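# Switch the deadbolt latch to its long backset

## Task

Adjust the deadbolt latch so that it is set to the longer of its two backset lengths, and make sure it ends up resting on the bench.

## Robot and tools

The robot has two arms, left_arm and right_arm. Each has six joints (waist, shoulder, elbow, wrist pitch, wrist yaw, wrist roll) and a two-finger gripper. Both bases sit on tilted plates held by a shared metal frame behind them. A clearance warning treats each plate and its half of the frame as belonging to that arm. Calibrated base positions in the scene frame: left_arm (-0.028, +0.381, +0.156) m, right_arm (-0.042, -0.153, +0.156) m.

Scene frame: origin at table-top height, halfway between the nominal bases. +z is up, +x points out over the table, and left_arm is on the +y side. The arm names do not match image left and right. Reported gripper positions are in metres in this frame. They can be off by a few centimetres, more at long reach. The reported point lies between the finger pads, about 1 cm behind the tips. The fingers point along the gripper's +z axis and close along its y axis.

A ROW is one flat list of 14 numbers covering both arms, each in [-1, 1]. The first seven belong to left_arm and the next seven to right_arm. In each group, six joint values come first in the order above, then the finger opening. Joint values are offsets, not poses. They are counted from the Joint targets line of the latest result, never from the previous row. They are scaled: 1.0 equals 1.202 rad for the waist, 1.258 for the shoulder, 1.3 for the elbow, 2.073 for wrist pitch, and 2.022 for wrist yaw and wrist roll. The opening value is absolute: +1 is fully open and -1 is shut. Sending all zeros for an arm's joints keeps it at its Joint targets.

Stated joint ranges in rad: waist -2.618 to 3.054, shoulder 0.000 to 3.142, elbow 0.000 to 3.142, wrist pitch -1.571 to 1.571, wrist yaw -1.571 to 1.571, wrist roll -2.094 to 2.094. A call is rejected if it asks for more than 0.059 rad beyond a stated end. The true end can differ from the stated one by up to 0.059 rad either way. "joint sent to its limit" means a joint was clipped at its end.

execute_actions takes "actions", a list holding at most one item, plus optional "cameras".
- An empty list is a look: it returns the state with pictures.
- {"rows": [...], "steps": n} plays up to 15 rows, one per control step of 1/30 s. n is at most 15 and defaults to 15. The last row repeats if there are fewer rows than steps. At least 7 steps are needed, because the result is taken 7 steps before the end.
- {"steps": n} without rows waits up to 300 steps, counted from the previous result.
Pictures come only with a look or when "cameras" names them. ["all"] gives all four, [] gives none.

move takes "target": either one 14-number row or a list of up to 15 rows. Every row is an offset from the same current Joint targets, not from the row before it. All joints move together along a path, so the hands trace curves. They do not avoid obstacles or the other arm. "speed" is the top rate in rad/s of the joint with the farthest to go, from 0.01 to 2, default 0.5. It can be one number or one per target. "blend" in rad rounds the corners between listed targets; the default 0 stops at each. A path lasts at least 0.5 s, and one longer than 10 s ends short. Finger values of later targets are applied only after the arms come to rest there. The result adds a "move:" line giving the ending: done, off_target (resting more than 0.035 rad away), moving, held or fault. It can also give limits=held and the worst joint error for each arm. done does not mean contact or no contact.

wait takes "seconds" (0 to 10) and sends nothing new. zoom_image takes "camera" (cam_high, cam_low, cam_left_wrist, cam_right_wrist) and "region" [x0, y0, x1, y1] in pixels from the top-left, at most 504 by 504. It only works on a camera in the latest pictures. show_instructions returns the reference pages, including a deadbolt latch manual image. finished_scene takes "scene", the number printed at the end of each result, and cannot be undone.

Result lines: Joint positions (rad, with the finger pad gap in m last; 0.094 m means fully open) and Joint velocities ("within noise" when still). Joint targets is the base for the next offsets. grip_measured is on the same scale as the opening command. It reads slightly wide when empty and about 3 mm narrower than a hard held part. grip_effort_nm is the gripper motor effort, negative when closing. Joint torques include the arm's own weight and friction; joints 1 to 3 wrap at ±28 N m. "joint command not followed" means the clearance check altered targets. MOTOR HOT appears from 75 °C. At 90 °C that arm folds up and stays idle.

Motion notes: joint speed is capped, and each target may lead its measured angle only by a fixed amount. Very small moves may not start. Arms keep heading for the last command while you think. To stop pressing on something, command targets back past the current positions. Close the fingers slowly on fragile parts. To release, command an opening well above grip_measured.

Avoid dropping the latch, releasing it while it moves, striking things fast, and pressing hard into it or the table. Never let the arms collide or squeeze each other. Nothing may fall off the table or be left off it. The latch can be nudged briefly by outside pushes. Long stretched poses or pushing at unreachable targets heat the motors.

Each tool is called as name([rows], argument=value, ...), one row to a line, values as JSON.

Reference images:

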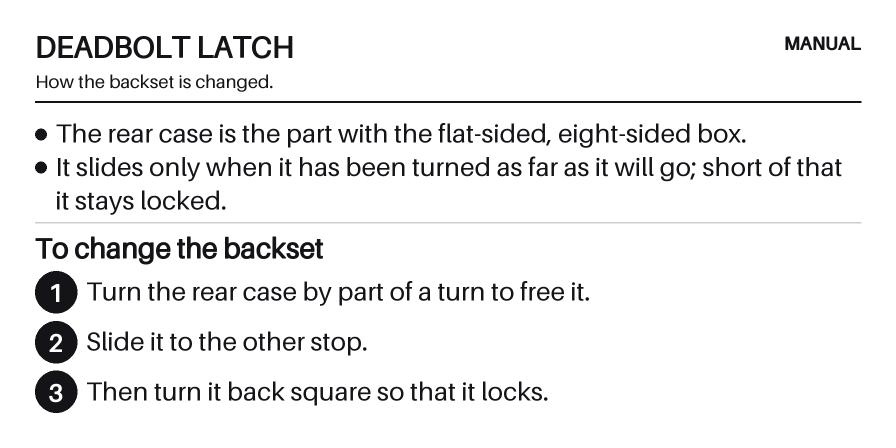

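## Session

execute_actions(actions=[])

Scene clock: 0.00 s of 4900.00 s.
left_arm: end_effector_position=(+0.2864, +0.0497, +0.1443) grip_measured=+1.000 grip_effort_nm=n/a end_effector_quat_wxyz=(+0.223, +0.742, +0.611, -0.163) | right_arm: end_effector_position=(-0.1001, -0.5428, +0.2385) grip_measured=+1.000 grip_effort_nm=n/a end_effector_quat_wxyz=(+0.034, +0.959, -0.251, -0.125)
Joint positions: left_arm=[-1.001 2.091 1.261 -0.343 -0.475 1.065 0.094] | right_arm=[-2.391 1.687 1.589 -1.337 -0.639 1.415 0.094]
Joint velocities: within noise
Joint torques (N m): no reading
Motor temperatures (°C): left_arm=[29 35 31 31 27 28 27] | right_arm=[28 39 37 34 28 27 30]
Heat: left arm: 35 °C; right arm: 39 °C.
Joint targets: left_arm=[-1.019 2.082 1.268 -0.341 -0.462 1.064] | right_arm=[-2.404 1.681 1.594 -1.339 -0.630 1.415]

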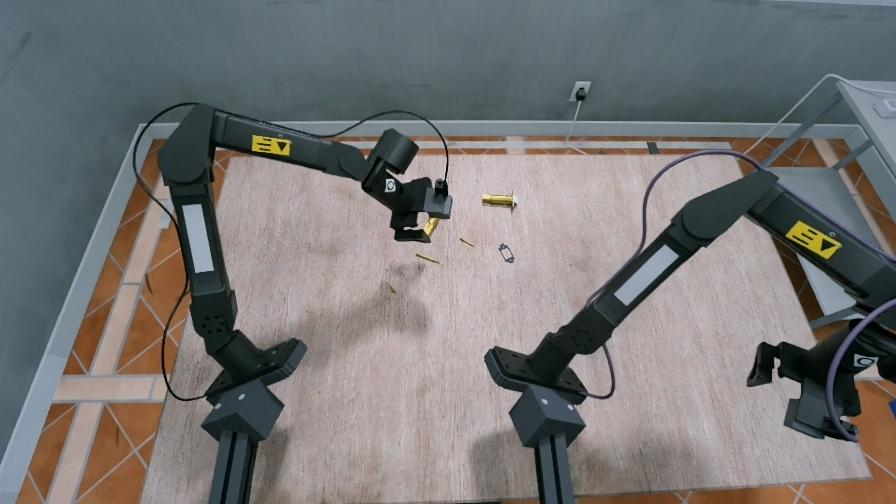

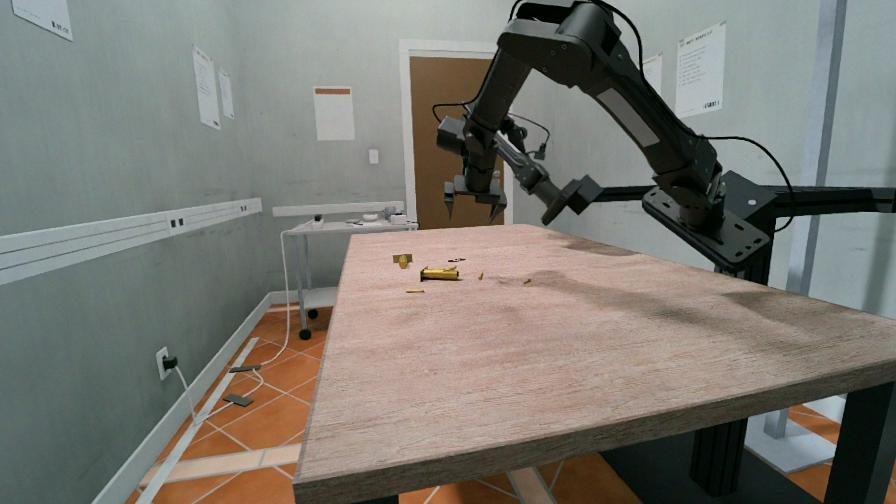

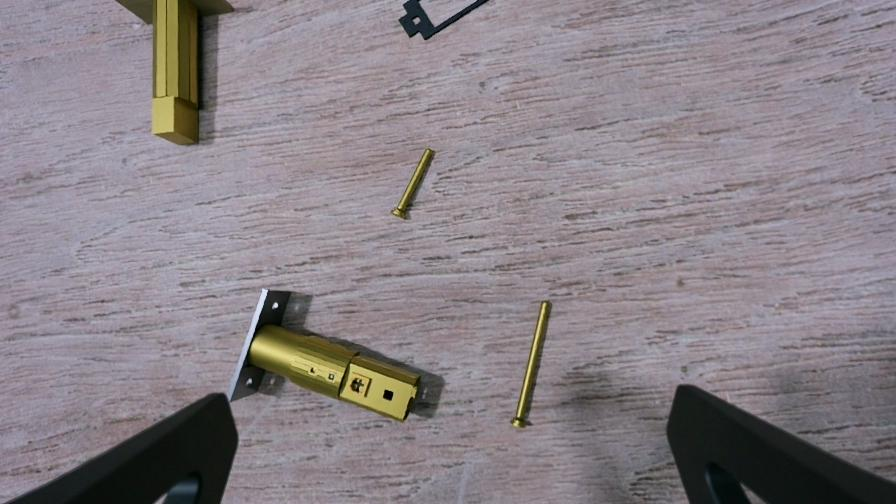

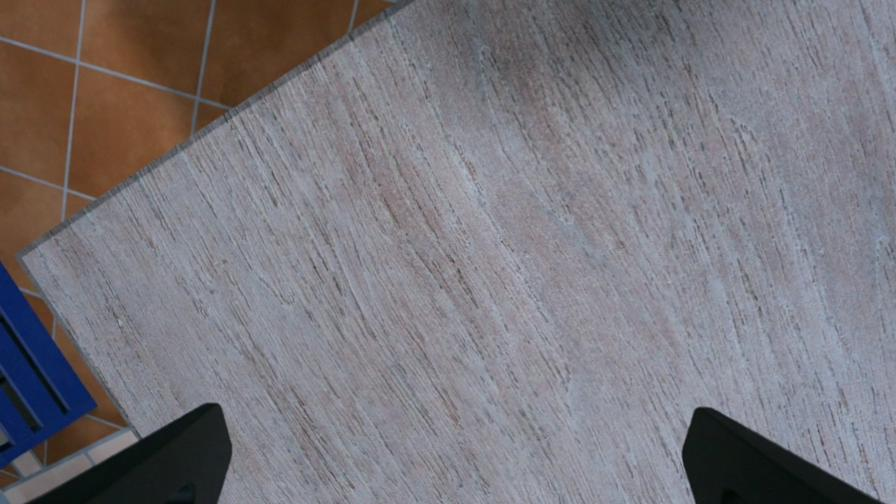

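zoom_image(camera="cam_left_wrist", region=[200, 260, 460, 440])

zoom_image(camera="cam_high", region=[380, 180, 540, 300])

zoom_image(camera="cam_low", region=[370, 230, 550, 310])

Scaled by 1.938 from the camera's 896x504 image, which has a finer 1280x720 frame.

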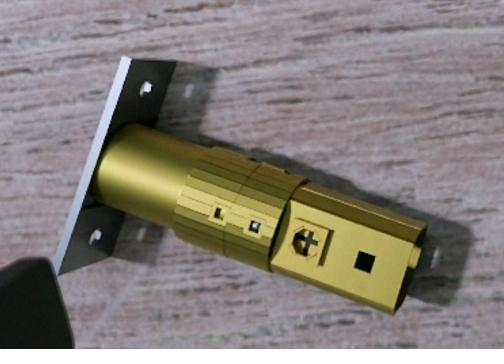

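Scaled by 3.150 from the camera's 896x504 image, which has a finer 1280x720 frame.

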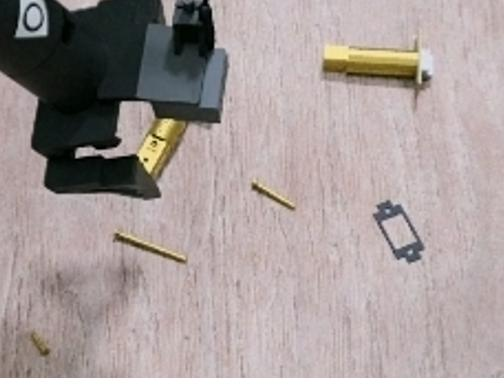

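Scaled by 2.800 from the camera's 896x504 image, which has a finer 1280x720 frame.

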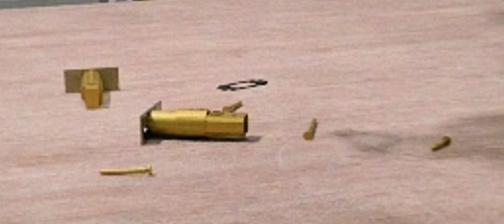

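move(target=[0.2444,0.0391,0.0932,0.0099,0.0533,0.1339,1,0,0,0,0,0,0,1], cameras=["cam_left_wrist","cam_high"])

zoom_image(camera="cam_left_wrist", region=[250, 100, 650, 325])

Scene clock: 9.37 s of 4900.00 s.
left_arm: end_effector_position=(+0.3713, +0.0996, +0.0691) grip_measured=+1.000 grip_effort_nm=0.017 end_effector_quat_wxyz=(+0.212, +0.738, +0.621, -0.155) | right_arm: end_effector_position=(-0.1001, -0.5428, +0.2385) grip_measured=+1.000 grip_effort_nm=0.046 end_effector_quat_wxyz=(+0.034, +0.959, -0.251, -0.125)
Joint positions: left_arm=[-0.71 2.113 1.373 -0.327 -0.375 1.327 0.094] | right_arm=[-2.391 1.687 1.589 -1.337 -0.639 1.415 0.094]
Joint velocities: within noise
Joint torques (N m): left_arm=[-8.75 -6.27 5.39 0.62 0.43 0.05] | right_arm=[-5.81 -4.29 4.23 0.29 0.2 -0.02]
Motor temperatures (°C): left_arm=[31 37 32 31 27 28 27] | right_arm=[30 40 37 34 28 27 30]
Heat: left arm: 37 °C; right arm: 40 °C.
Joint targets: left_arm=[-0.725 2.131 1.389 -0.320 -0.355 1.334] | right_arm=[-2.404 1.681 1.594 -1.339 -0.630 1.415]
Kept back: nothing.
move: done
camera_calibration:
cam_left_wrist: T_world_to_cam=[[-0.978311, 0.156915, -0.135224, 0.358514], [0.166041, 0.984352, -0.0590107, -0.118554], [0.123848, -0.0801834, -0.989056, 0.116077], [0, 0, 0, 1]] pos_world=[0.356047, 0.0697497, 0.15629]
Images, in order (width x height): cam_high 896x504, cam_left_wrist 896x504.

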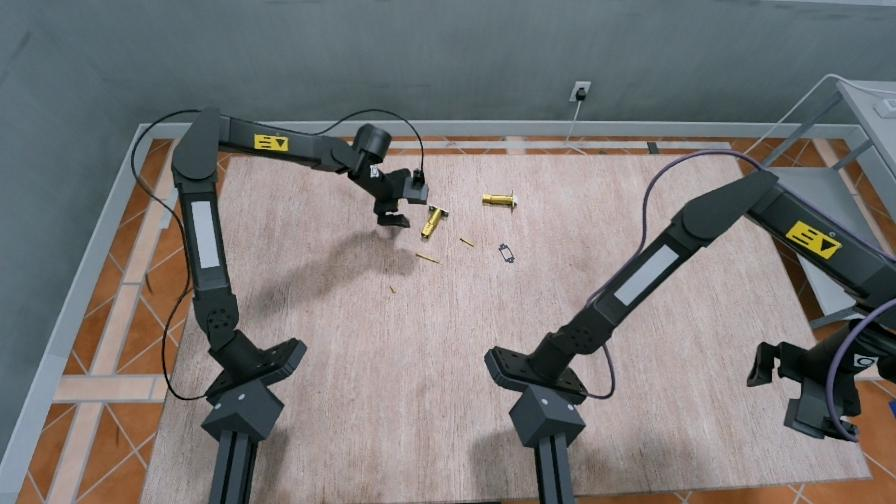

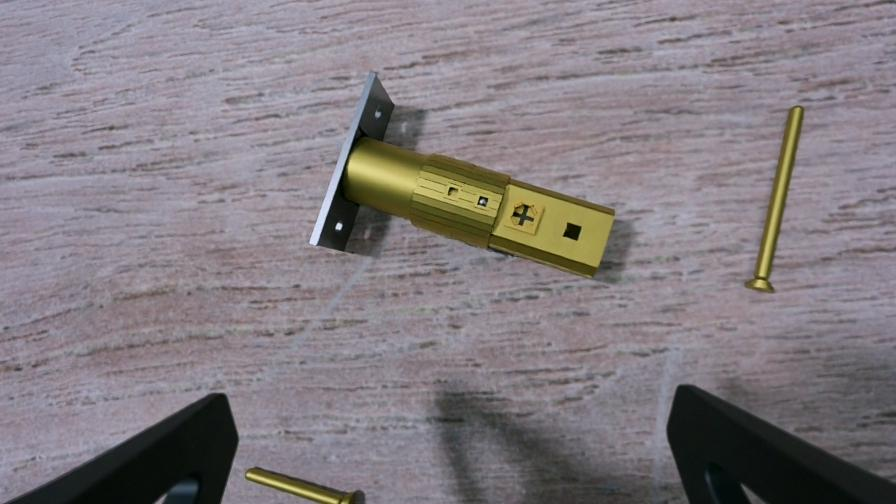

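Scaled by 1.260 from the camera's 896x504 image, which has a finer 1280x720 frame.

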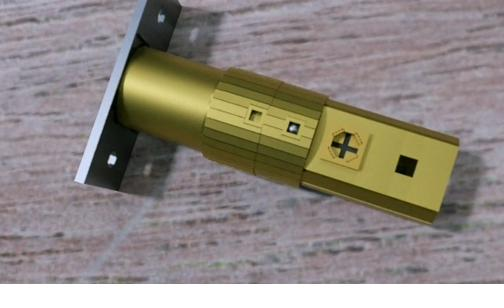

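move(target=[0.4368,-0.5016,-0.3646,0.3956,0.3388,-0.2245,1,0.96,-0.541,-0.072,0.067,0.2127,-0.057,1], speed=1.0, cameras=["cam_high"])

Scene clock: 16.43 s of 4900.00 s.
left_arm: end_effector_position=(+0.5215, +0.3225, +0.1488) grip_measured=+1.000 grip_effort_nm=-0.002 end_effector_quat_wxyz=(+0.553, +0.279, +0.763, -0.186) | right_arm: end_effector_position=(+0.2249, -0.4926, +0.2179) grip_measured=+1.000 grip_effort_nm=0.046 end_effector_quat_wxyz=(+0.057, +0.917, +0.387, -0.074)
Joint positions: left_arm=[-0.196 1.526 0.922 0.487 0.309 0.889 0.094] | right_arm=[-1.252 1.016 1.515 -1.211 -0.221 1.311 0.094]
Joint velocities: within noise
Joint torques (N m): left_arm=[-4.26 -10.15 3.75 1.35 0.6 -0.07] | right_arm=[-0.28 -8.08 4.05 0.39 0.32 -0.13]
Motor temperatures (°C): left_arm=[32 38 32 31 27 28 27] | right_arm=[30 41 37 34 28 27 30]
Heat: left arm: 38 °C; right arm: 41 °C.
Joint targets: left_arm=[-0.200 1.500 0.915 0.500 0.331 0.880] | right_arm=[-1.249 1.001 1.500 -1.201 -0.200 1.300]
Kept back: nothing.
move: done
Images, in order (width x height): cam_high 896x504.

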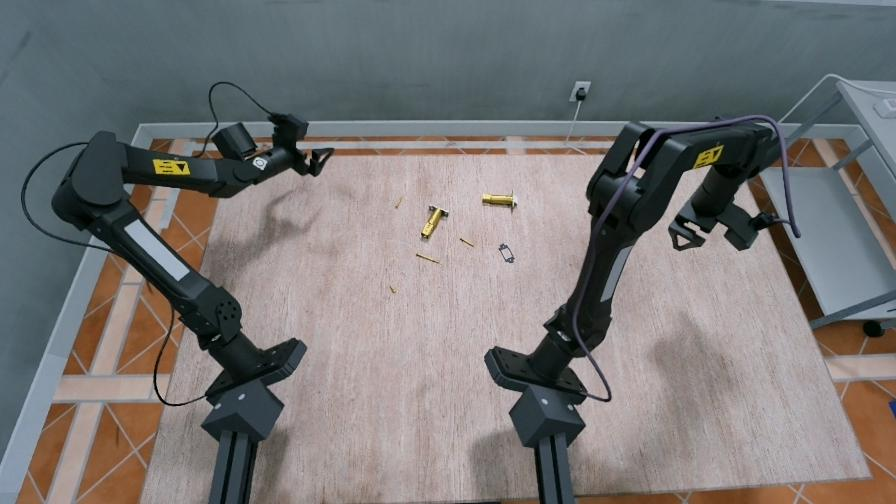

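move(target=[0,0,0,0,0,0,1,0.997,0.2377,0.0769,0.0487,0.2967,-0.0495,1], speed=1.2, cameras=[])

move(target=[0,0,0,0,0,0,1,0.6447,0.6614,0.1258,0.0154,0.2097,-0.0188,1], speed=0.9, cameras=["all"])

Scene clock: 18.70 s of 4900.00 s.
left_arm: end_effector_position=(+0.5216, +0.3225, +0.1491) grip_measured=+1.000 grip_effort_nm=-0.002 end_effector_quat_wxyz=(+0.553, +0.279, +0.763, -0.186) | right_arm: end_effector_position=(+0.3921, -0.3181, +0.1562) grip_measured=+1.000 grip_effort_nm=0.032 end_effector_quat_wxyz=(-0.009, +0.654, +0.755, +0.047)
Joint positions: left_arm=[-0.196 1.526 0.922 0.488 0.31 0.889 0.094] | right_arm=[-0.059 1.288 1.573 -1.109 0.383 1.211 0.094]
Joint velocities: within noise
Joint torques (N m): left_arm=[-4.22 -10.17 3.78 1.32 0.6 -0.12] | right_arm=[2.19 -7.19 7.2 0.27 0.12 -0.13]
Motor temperatures (°C): left_arm=[32 38 32 32 27 28 27] | right_arm=[30 41 37 34 28 27 30]
Heat: left arm: 38 °C; right arm: 41 °C.
Joint targets: left_arm=[-0.200 1.500 0.915 0.500 0.331 0.880] | right_arm=[-0.051 1.300 1.600 -1.099 0.400 1.199]
Kept back: nothing.
move: done
No camera images: "cameras" was empty.

Scene clock: 20.50 s of 4900.00 s.
left_arm: end_effector_position=(+0.5217, +0.3225, +0.1491) grip_measured=+1.000 grip_effort_nm=0.002 end_effector_quat_wxyz=(+0.553, +0.279, +0.763, -0.186) | right_arm: end_effector_position=(+0.3769, +0.0339, +0.0946) grip_measured=+1.000 grip_effort_nm=0.027 end_effector_quat_wxyz=(-0.015, +0.226, +0.974, -0.005)
Joint positions: left_arm=[-0.196 1.526 0.922 0.489 0.31 0.889 0.094] | right_arm=[0.715 2.138 1.744 -1.072 0.806 1.172 0.094]
Joint velocities: within noise
Joint torques (N m): left_arm=[-4.25 -10.11 3.71 1.32 0.58 -0.11] | right_arm=[7.62 -7.8 5.24 0.05 0.17 -0.12]
Motor temperatures (°C): left_arm=[31 38 32 32 27 28 27] | right_arm=[30 41 38 34 28 27 30]
Heat: left arm: 38 °C; right arm: 41 °C.
Joint targets: left_arm=[-0.200 1.500 0.915 0.500 0.331 0.880] | right_arm=[0.723 2.132 1.764 -1.068 0.824 1.161]
Kept back: nothing.
move: done
camera_calibration:
cam_left_wrist: T_world_to_cam=[[-0.634478, -0.771439, -0.0481714, 0.588545], [-0.521973, 0.4736, -0.7094, 0.262401], [0.570072, -0.424954, -0.703158, 0.0302978], [0, 0, 0, 1]] pos_world=[0.493113, 0.342629, 0.235802]
cam_right_wrist: T_world_to_cam=[[-0.449133, -0.89342, 0.00894298, 0.201138], [-0.795945, 0.404638, 0.450266, 0.282069], [-0.405895, 0.195111, -0.89285, 0.319317], [0, 0, 0, 1]] pos_world=[0.444458, 0.00326289, 0.156297]

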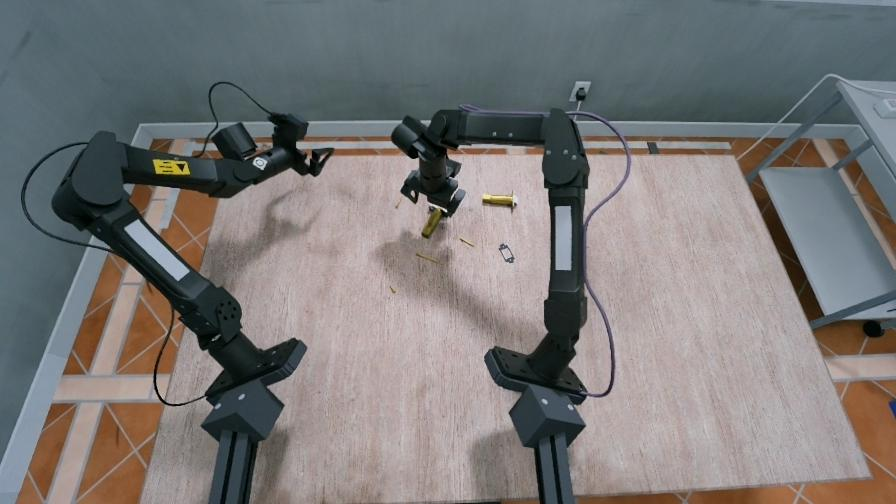

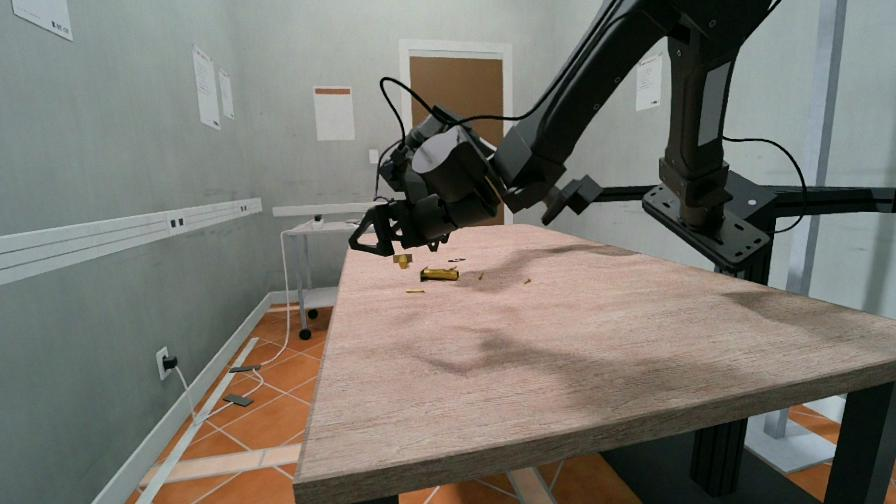

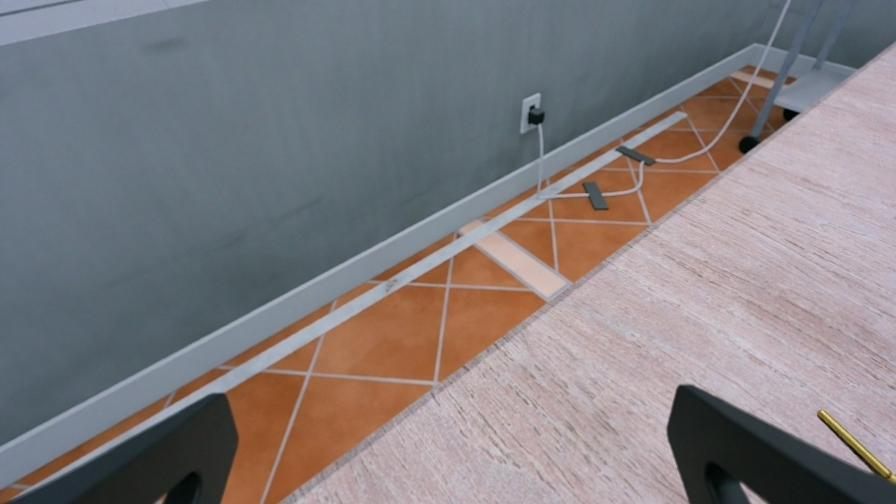

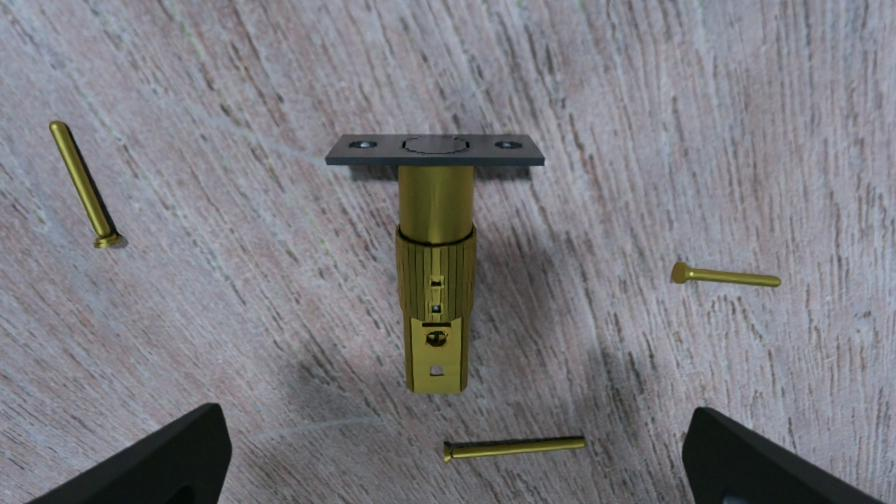

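move(target=[0,0,0,0,0,0,1,-0.0836,0.0485,0.024,0.0657,-0.0096,-0.072,1], speed=0.6, cameras=["cam_right_wrist","cam_low"])

Scene clock: 23.27 s of 4900.00 s.
left_arm: end_effector_position=(+0.5217, +0.3225, +0.1491) grip_measured=+1.000 grip_effort_nm=0.002 end_effector_quat_wxyz=(+0.553, +0.279, +0.763, -0.186) | right_arm: end_effector_position=(+0.4047, +0.0217, +0.0539) grip_measured=+1.000 grip_effort_nm=0.032 end_effector_quat_wxyz=(-0.007, +0.231, +0.973, -0.010)
Joint positions: left_arm=[-0.196 1.526 0.922 0.489 0.31 0.889 0.094] | right_arm=[0.609 2.18 1.774 -0.943 0.807 1.028 0.094]
Joint velocities: within noise
Joint torques (N m): left_arm=[-4.25 -10.1 3.74 1.3 0.61 -0.11] | right_arm=[8.12 -7.02 5.33 0.13 -0.03 -0.12]
Motor temperatures (°C): left_arm=[31 38 32 32 27 28 27] | right_arm=[30 41 38 34 28 27 30]
Heat: left arm: 38 °C; right arm: 41 °C.
Joint targets: left_arm=[-0.200 1.500 0.915 0.500 0.331 0.880] | right_arm=[0.623 2.193 1.795 -0.931 0.804 1.016]
Kept back: nothing.
move: done
camera_calibration:
cam_right_wrist: T_world_to_cam=[[-0.458338, -0.888676, 0.0134648, 0.206426], [-0.798009, 0.418152, 0.43397, 0.328905], [-0.391289, 0.18816, -0.900827, 0.291325], [0, 0, 0, 1]] pos_world=[0.471074, -0.00890214, 0.116919]
Images, in order (width x height): cam_low 896x504, cam_right_wrist 896x504.

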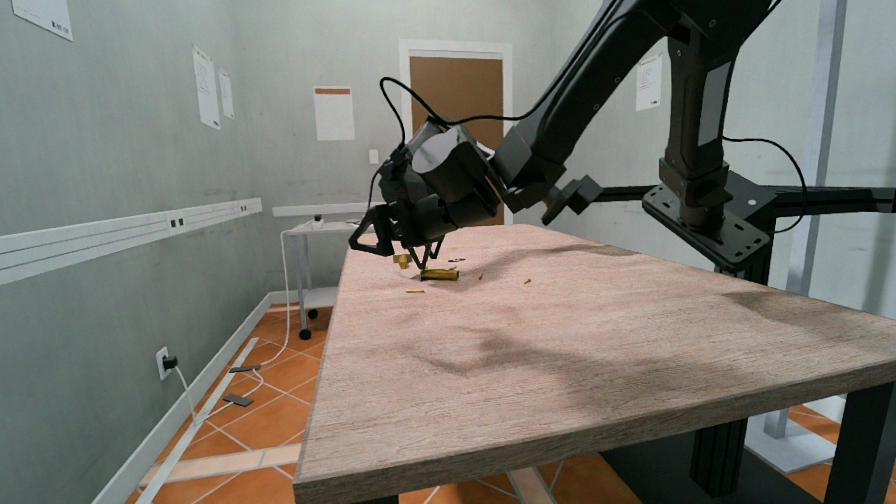

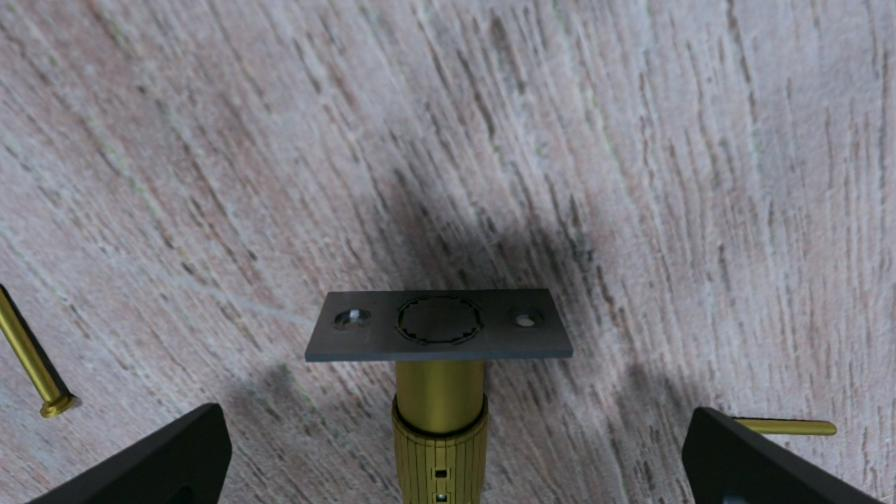

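move(target=[0,0,0,0,0,0,1,-0.030,0.0183,-0.0769,0.0921,-0.0079,-0.0406,1], speed=0.3, cameras=["cam_right_wrist","cam_low"])

zoom_image(camera="cam_low", region=[350, 220, 500, 310])

Scene clock: 25.73 s of 4900.00 s.
left_arm: end_effector_position=(+0.5217, +0.3225, +0.1491) grip_measured=+1.000 grip_effort_nm=0.007 end_effector_quat_wxyz=(+0.553, +0.279, +0.763, -0.186) | right_arm: end_effector_position=(+0.4075, +0.0351, +0.0280) grip_measured=+1.000 grip_effort_nm=0.032 end_effector_quat_wxyz=(+0.011, +0.235, +0.972, +0.009)
Joint positions: left_arm=[-0.196 1.526 0.922 0.489 0.31 0.889 0.094] | right_arm=[0.582 2.202 1.705 -0.753 0.796 0.946 0.094]
Joint velocities: within noise
Joint torques (N m): left_arm=[-4.19 -10.13 3.75 1.31 0.59 -0.12] | right_arm=[7.56 -7.12 2.55 0.22 -0.1 -0.11]
Motor temperatures (°C): left_arm=[31 38 32 33 27 28 27] | right_arm=[31 42 38 34 28 27 30]
Heat: left arm: 38 °C; right arm: 42 °C.
Joint targets: left_arm=[-0.200 1.500 0.915 0.500 0.331 0.880] | right_arm=[0.587 2.216 1.695 -0.740 0.788 0.934]
Kept back: nothing.
move: done
camera_calibration:
cam_right_wrist: T_world_to_cam=[[-0.464393, -0.885101, -0.0305769, 0.223562], [-0.812774, 0.412223, 0.411669, 0.343674], [-0.351765, 0.216028, -0.91082, 0.249749], [0, 0, 0, 1]] pos_world=[0.471002, 0.00225209, 0.0928323]
Images, in order (width x height): cam_low 896x504, cam_right_wrist 896x504.

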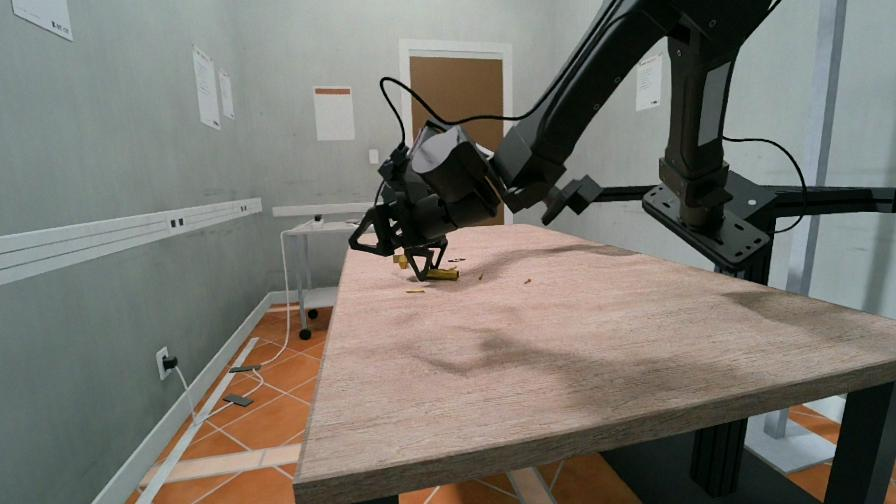

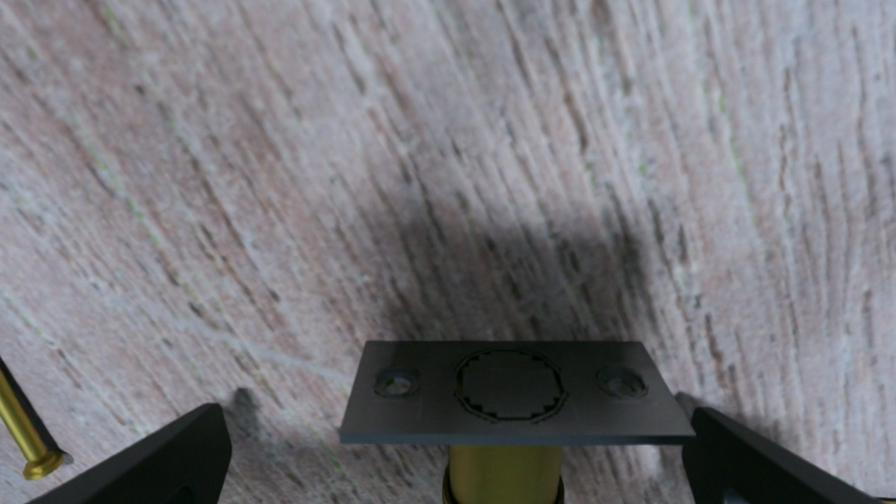

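Scaled by 3.360 from the camera's 896x504 image, which has a finer 1280x720 frame.

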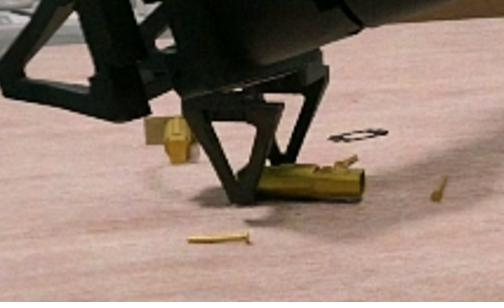

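move(target=[0,0,0,0,0,0,1,-0.008,0,-0.0238,0,0,0,1], speed=0.3, cameras=["cam_right_wrist","cam_low"])

Scene clock: 27.13 s of 4900.00 s.
left_arm: end_effector_position=(+0.5217, +0.3225, +0.1491) grip_measured=+1.000 grip_effort_nm=0.002 end_effector_quat_wxyz=(+0.553, +0.279, +0.763, -0.186) | right_arm: end_effector_position=(+0.3979, +0.0316, +0.0207) grip_measured=+1.000 grip_effort_nm=0.027 end_effector_quat_wxyz=(+0.002, +0.229, +0.974, +0.000)
Joint positions: left_arm=[-0.196 1.526 0.922 0.489 0.31 0.889 0.094] | right_arm=[0.573 2.202 1.675 -0.749 0.796 0.945 0.094]
Joint velocities: within noise
Joint torques (N m): left_arm=[-4.23 -10.14 3.7 1.32 0.62 -0.08] | right_arm=[7.45 -7.02 2.37 0.15 -0.09 -0.12]
Motor temperatures (°C): left_arm=[31 38 32 33 27 28 27] | right_arm=[31 42 37 34 28 27 30]
Heat: left arm: 38 °C; right arm: 42 °C.
Joint targets: left_arm=[-0.200 1.500 0.915 0.500 0.331 0.880] | right_arm=[0.578 2.216 1.664 -0.741 0.788 0.934]
Kept back: nothing.
move: done
camera_calibration:
cam_right_wrist: T_world_to_cam=[[-0.453265, -0.891326, -0.00944722, 0.211167], [-0.809622, 0.407236, 0.422695, 0.338964], [-0.372912, 0.199242, -0.906223, 0.249302], [0, 0, 0, 1]] pos_world=[0.463115, 0.000509229, 0.08464]
Images, in order (width x height): cam_low 896x504, cam_right_wrist 896x504.

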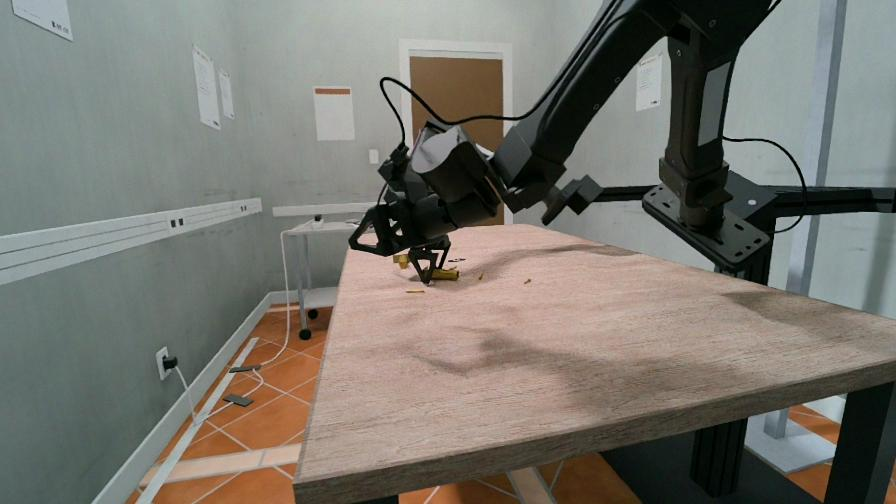

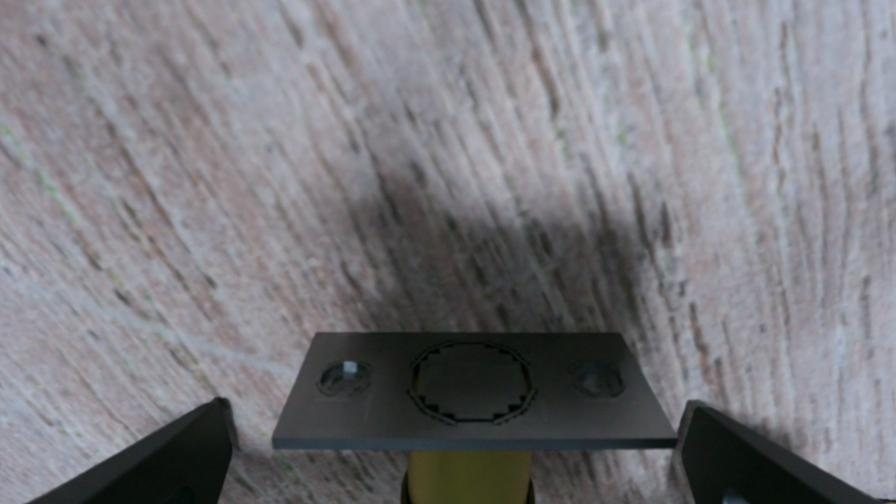

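move(target=[0,0,0,0,0,0,1,0,0,0,0,0,0,-0.2], cameras=["cam_right_wrist","cam_low"])

zoom_image(camera="cam_low", region=[390, 230, 480, 300])

Scene clock: 28.57 s of 4900.00 s.
left_arm: end_effector_position=(+0.5217, +0.3225, +0.1492) grip_measured=+1.000 grip_effort_nm=0.002 end_effector_quat_wxyz=(+0.553, +0.279, +0.763, -0.186) | right_arm: end_effector_position=(+0.3979, +0.0316, +0.0207) grip_measured=-0.198 grip_effort_nm=-0.056 end_effector_quat_wxyz=(+0.002, +0.228, +0.974, +0.000)
Joint positions: left_arm=[-0.196 1.526 0.922 0.489 0.31 0.889 0.094] | right_arm=[0.573 2.202 1.675 -0.749 0.796 0.945 0.038]
Joint velocities: within noise
Joint torques (N m): left_arm=[-4.26 -10.1 3.77 1.34 0.6 -0.09] | right_arm=[7.45 -7.05 2.37 0.15 -0.09 -0.12]
Motor temperatures (°C): left_arm=[31 38 32 33 27 28 27] | right_arm=[31 42 37 34 28 27 30]
Heat: left arm: 38 °C; right arm: 42 °C.
Joint targets: left_arm=[-0.200 1.500 0.915 0.500 0.331 0.880] | right_arm=[0.578 2.216 1.664 -0.741 0.788 0.934]
Kept back: nothing.
move: done
camera_calibration:
cam_right_wrist: T_world_to_cam=[[-0.452925, -0.891498, -0.00944557, 0.211037], [-0.809777, 0.406928, 0.422695, 0.339035], [-0.372988, 0.199098, -0.906223, 0.249337], [0, 0, 0, 1]] pos_world=[0.463127, 0.000534219, 0.08464]
Images, in order (width x height): cam_low 896x504, cam_right_wrist 896x504.

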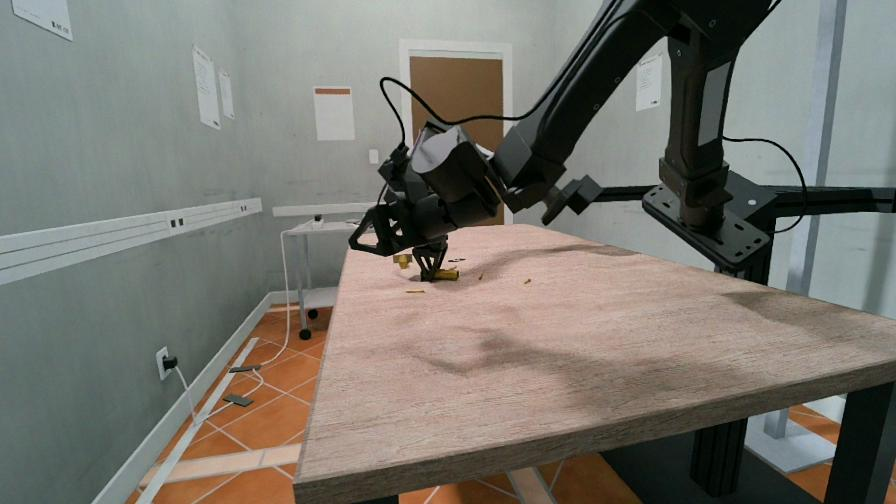

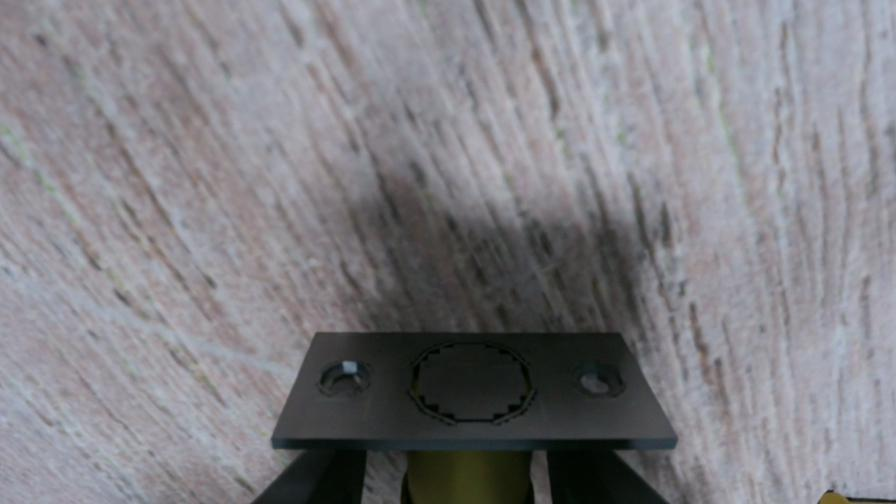

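Scaled by 5.600 from the camera's 896x504 image, which has a finer 1280x720 frame.

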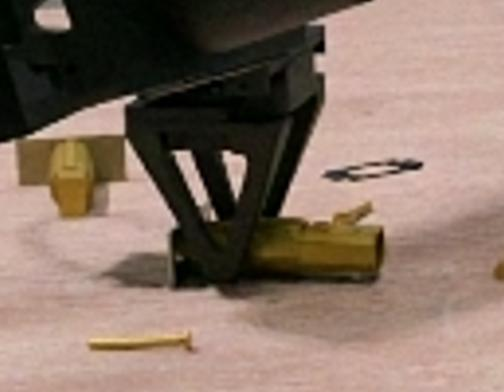

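move([
  [0,0,0,0,0,0,1,0,0,0,0,0,0,-0.45],
  [0,0,0,0,0,0,1,0,0,0,0,0,0,-0.75],
], cameras=["cam_right_wrist"])

Scene clock: 30.33 s of 4900.00 s.
left_arm: end_effector_position=(+0.5217, +0.3225, +0.1492) grip_measured=+1.000 grip_effort_nm=0.007 end_effector_quat_wxyz=(+0.553, +0.279, +0.763, -0.186) | right_arm: end_effector_position=(+0.3979, +0.0317, +0.0207) grip_measured=-0.507 grip_effort_nm=-0.989 end_effector_quat_wxyz=(+0.002, +0.228, +0.974, +0.000)
Joint positions: left_arm=[-0.196 1.526 0.922 0.489 0.31 0.889 0.094] | right_arm=[0.573 2.202 1.675 -0.749 0.795 0.944 0.023]
Joint velocities: within noise
Joint torques (N m): left_arm=[-4.26 -10.07 3.81 1.31 0.62 -0.09] | right_arm=[7.46 -7.05 2.39 0.14 -0.09 -0.11]
Motor temperatures (°C): left_arm=[31 38 31 33 27 28 27] | right_arm=[31 42 37 34 28 27 30]
Heat: left arm: 38 °C; right arm: 42 °C.
Joint targets: left_arm=[-0.200 1.500 0.915 0.500 0.330 0.880] | right_arm=[0.578 2.216 1.664 -0.741 0.788 0.934]
Kept back: nothing.
move: done
camera_calibration:
cam_right_wrist: T_world_to_cam=[[-0.452245, -0.891841, -0.00966313, 0.210822], [-0.810012, 0.406168, 0.422975, 0.339097], [-0.373302, 0.199116, -0.90609, 0.249435], [0, 0, 0, 1]] pos_world=[0.46313, 0.000622883, 0.0846178]
Images, in order (width x height): cam_right_wrist 896x504.

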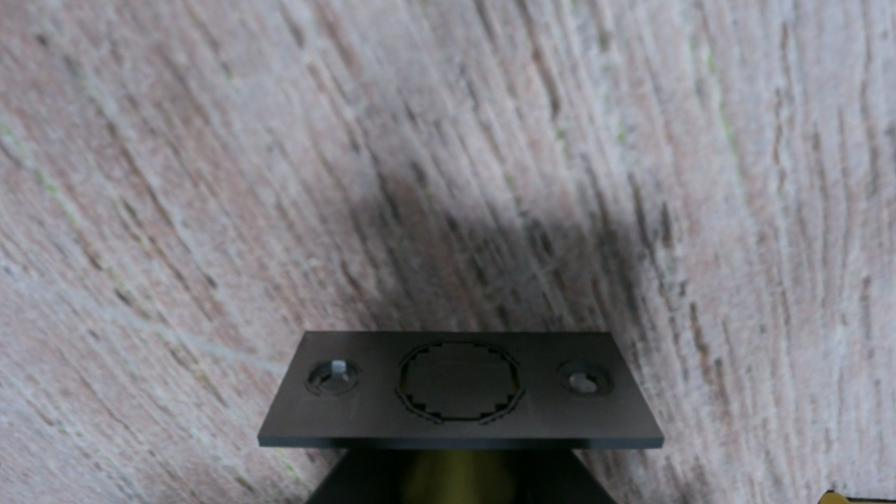

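move([
  [0,0,0,0,0,0,1,0.0495,-0.0557,0.045,-0.09,0.0066,0.03,-0.75],
  [-0.1922,0.3617,-0.3715,0.3743,0.1296,0.0356,1,0.1414,-0.159,0.1285,-0.2576,0.0188,0.4263,-0.75],
], speed=0.5, blend=[0.05,0], cameras=["all"])

Scene clock: 34.67 s of 4900.00 s.
left_arm: end_effector_position=(+0.3289, +0.1566, +0.1406) grip_measured=+1.000 grip_effort_nm=0.002 end_effector_quat_wxyz=(+0.597, +0.364, +0.619, -0.359) | right_arm: end_effector_position=(+0.3903, -0.0073, +0.1319) grip_measured=-0.507 grip_effort_nm=-0.989 end_effector_quat_wxyz=(-0.013, +0.500, +0.866, -0.018)
Joint positions: left_arm=[-0.409 1.942 0.434 1.265 0.571 0.944 0.094] | right_arm=[0.716 2.044 1.809 -1.257 0.81 1.783 0.023]
Joint velocities: within noise
Joint torques (N m): left_arm=[-6.49 -4.52 0.91 1.14 0.66 0.07] | right_arm=[8.99 -9.35 5.56 -0.21 0.16 0.12]
Motor temperatures (°C): left_arm=[31 38 31 33 27 28 27] | right_arm=[32 43 37 34 28 27 30]
Heat: left arm: 38 °C; right arm: 43 °C.
Joint targets: left_arm=[-0.431 1.955 0.433 1.276 0.593 0.952] | right_arm=[0.747 2.016 1.831 -1.275 0.826 1.795]
Kept back: nothing.
move: done
camera_calibration:
cam_left_wrist: T_world_to_cam=[[-0.877522, -0.479342, -0.0136288, 0.367145], [-0.213436, 0.415867, -0.884025, 0.166425], [0.429418, -0.772842, -0.467242, 0.131255], [0, 0, 0, 1]] pos_world=[0.301336, 0.208217, 0.213456]
cam_right_wrist: T_world_to_cam=[[-0.869892, -0.491849, 0.0370402, 0.33347], [-0.43029, 0.793436, 0.430476, 0.155343], [-0.241118, 0.35853, -0.901842, 0.304172], [0, 0, 0, 1]] pos_world=[0.430267, -0.0682929, 0.195091]

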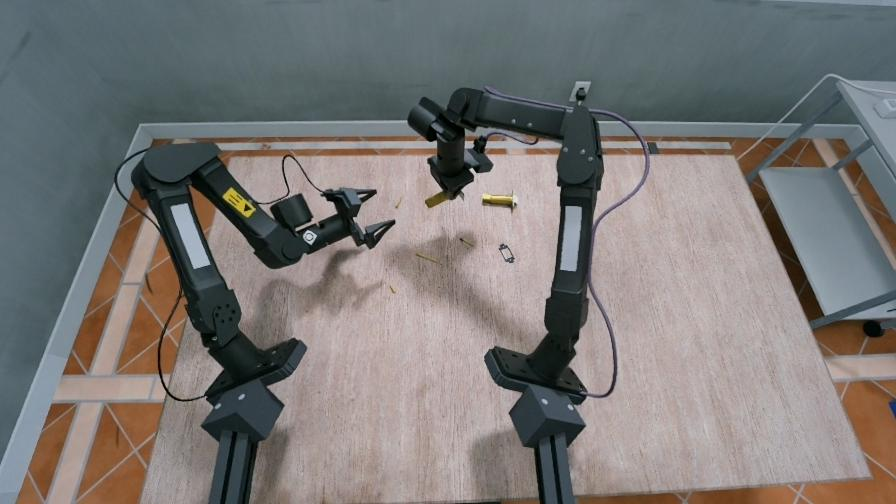

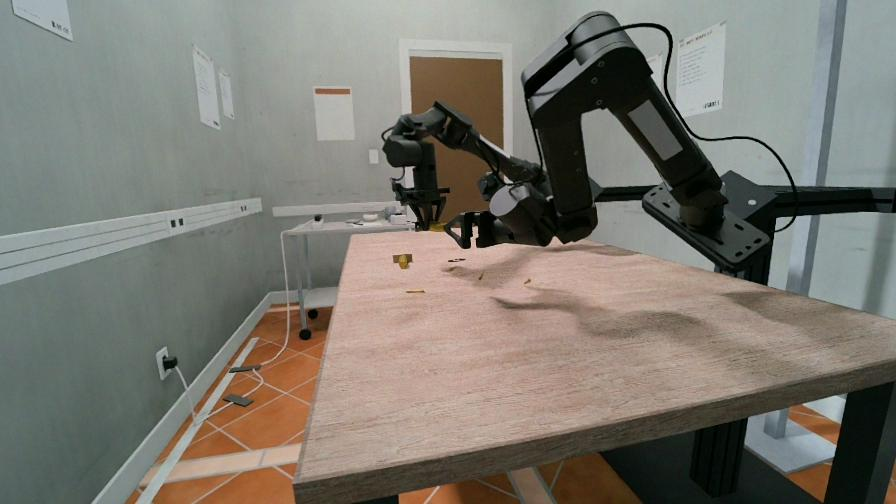

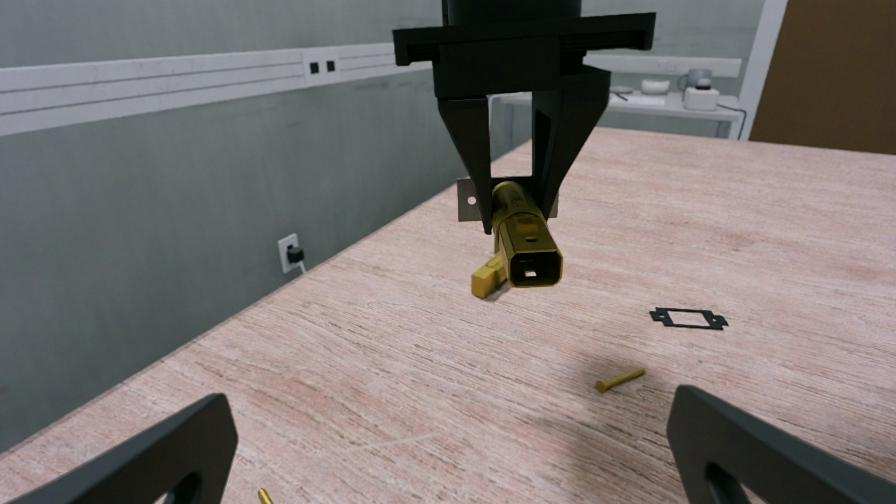

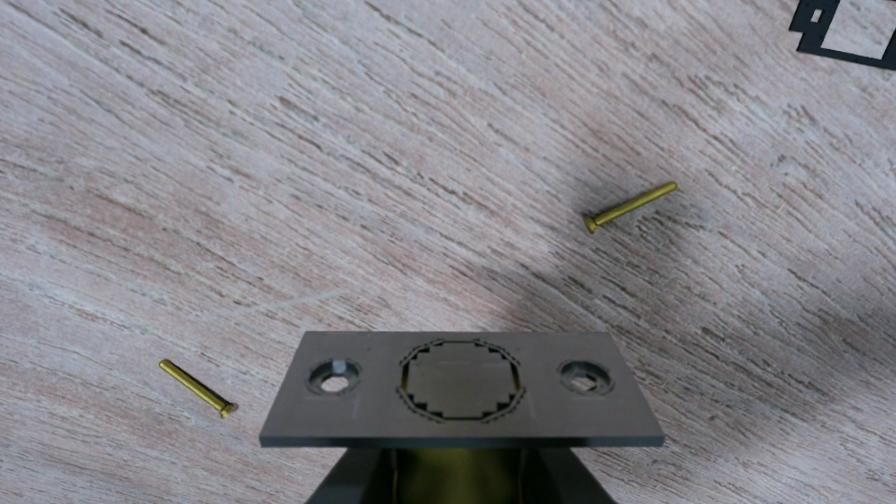

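zoom_image(camera="cam_left_wrist", region=[440, 160, 600, 310])

Scaled by 3.150 from the camera's 896x504 image, which has a finer 1280x720 frame.

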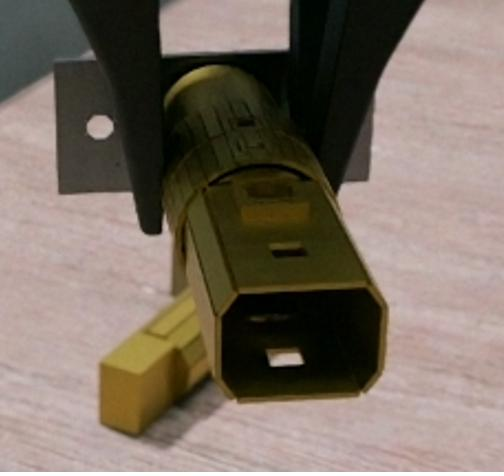

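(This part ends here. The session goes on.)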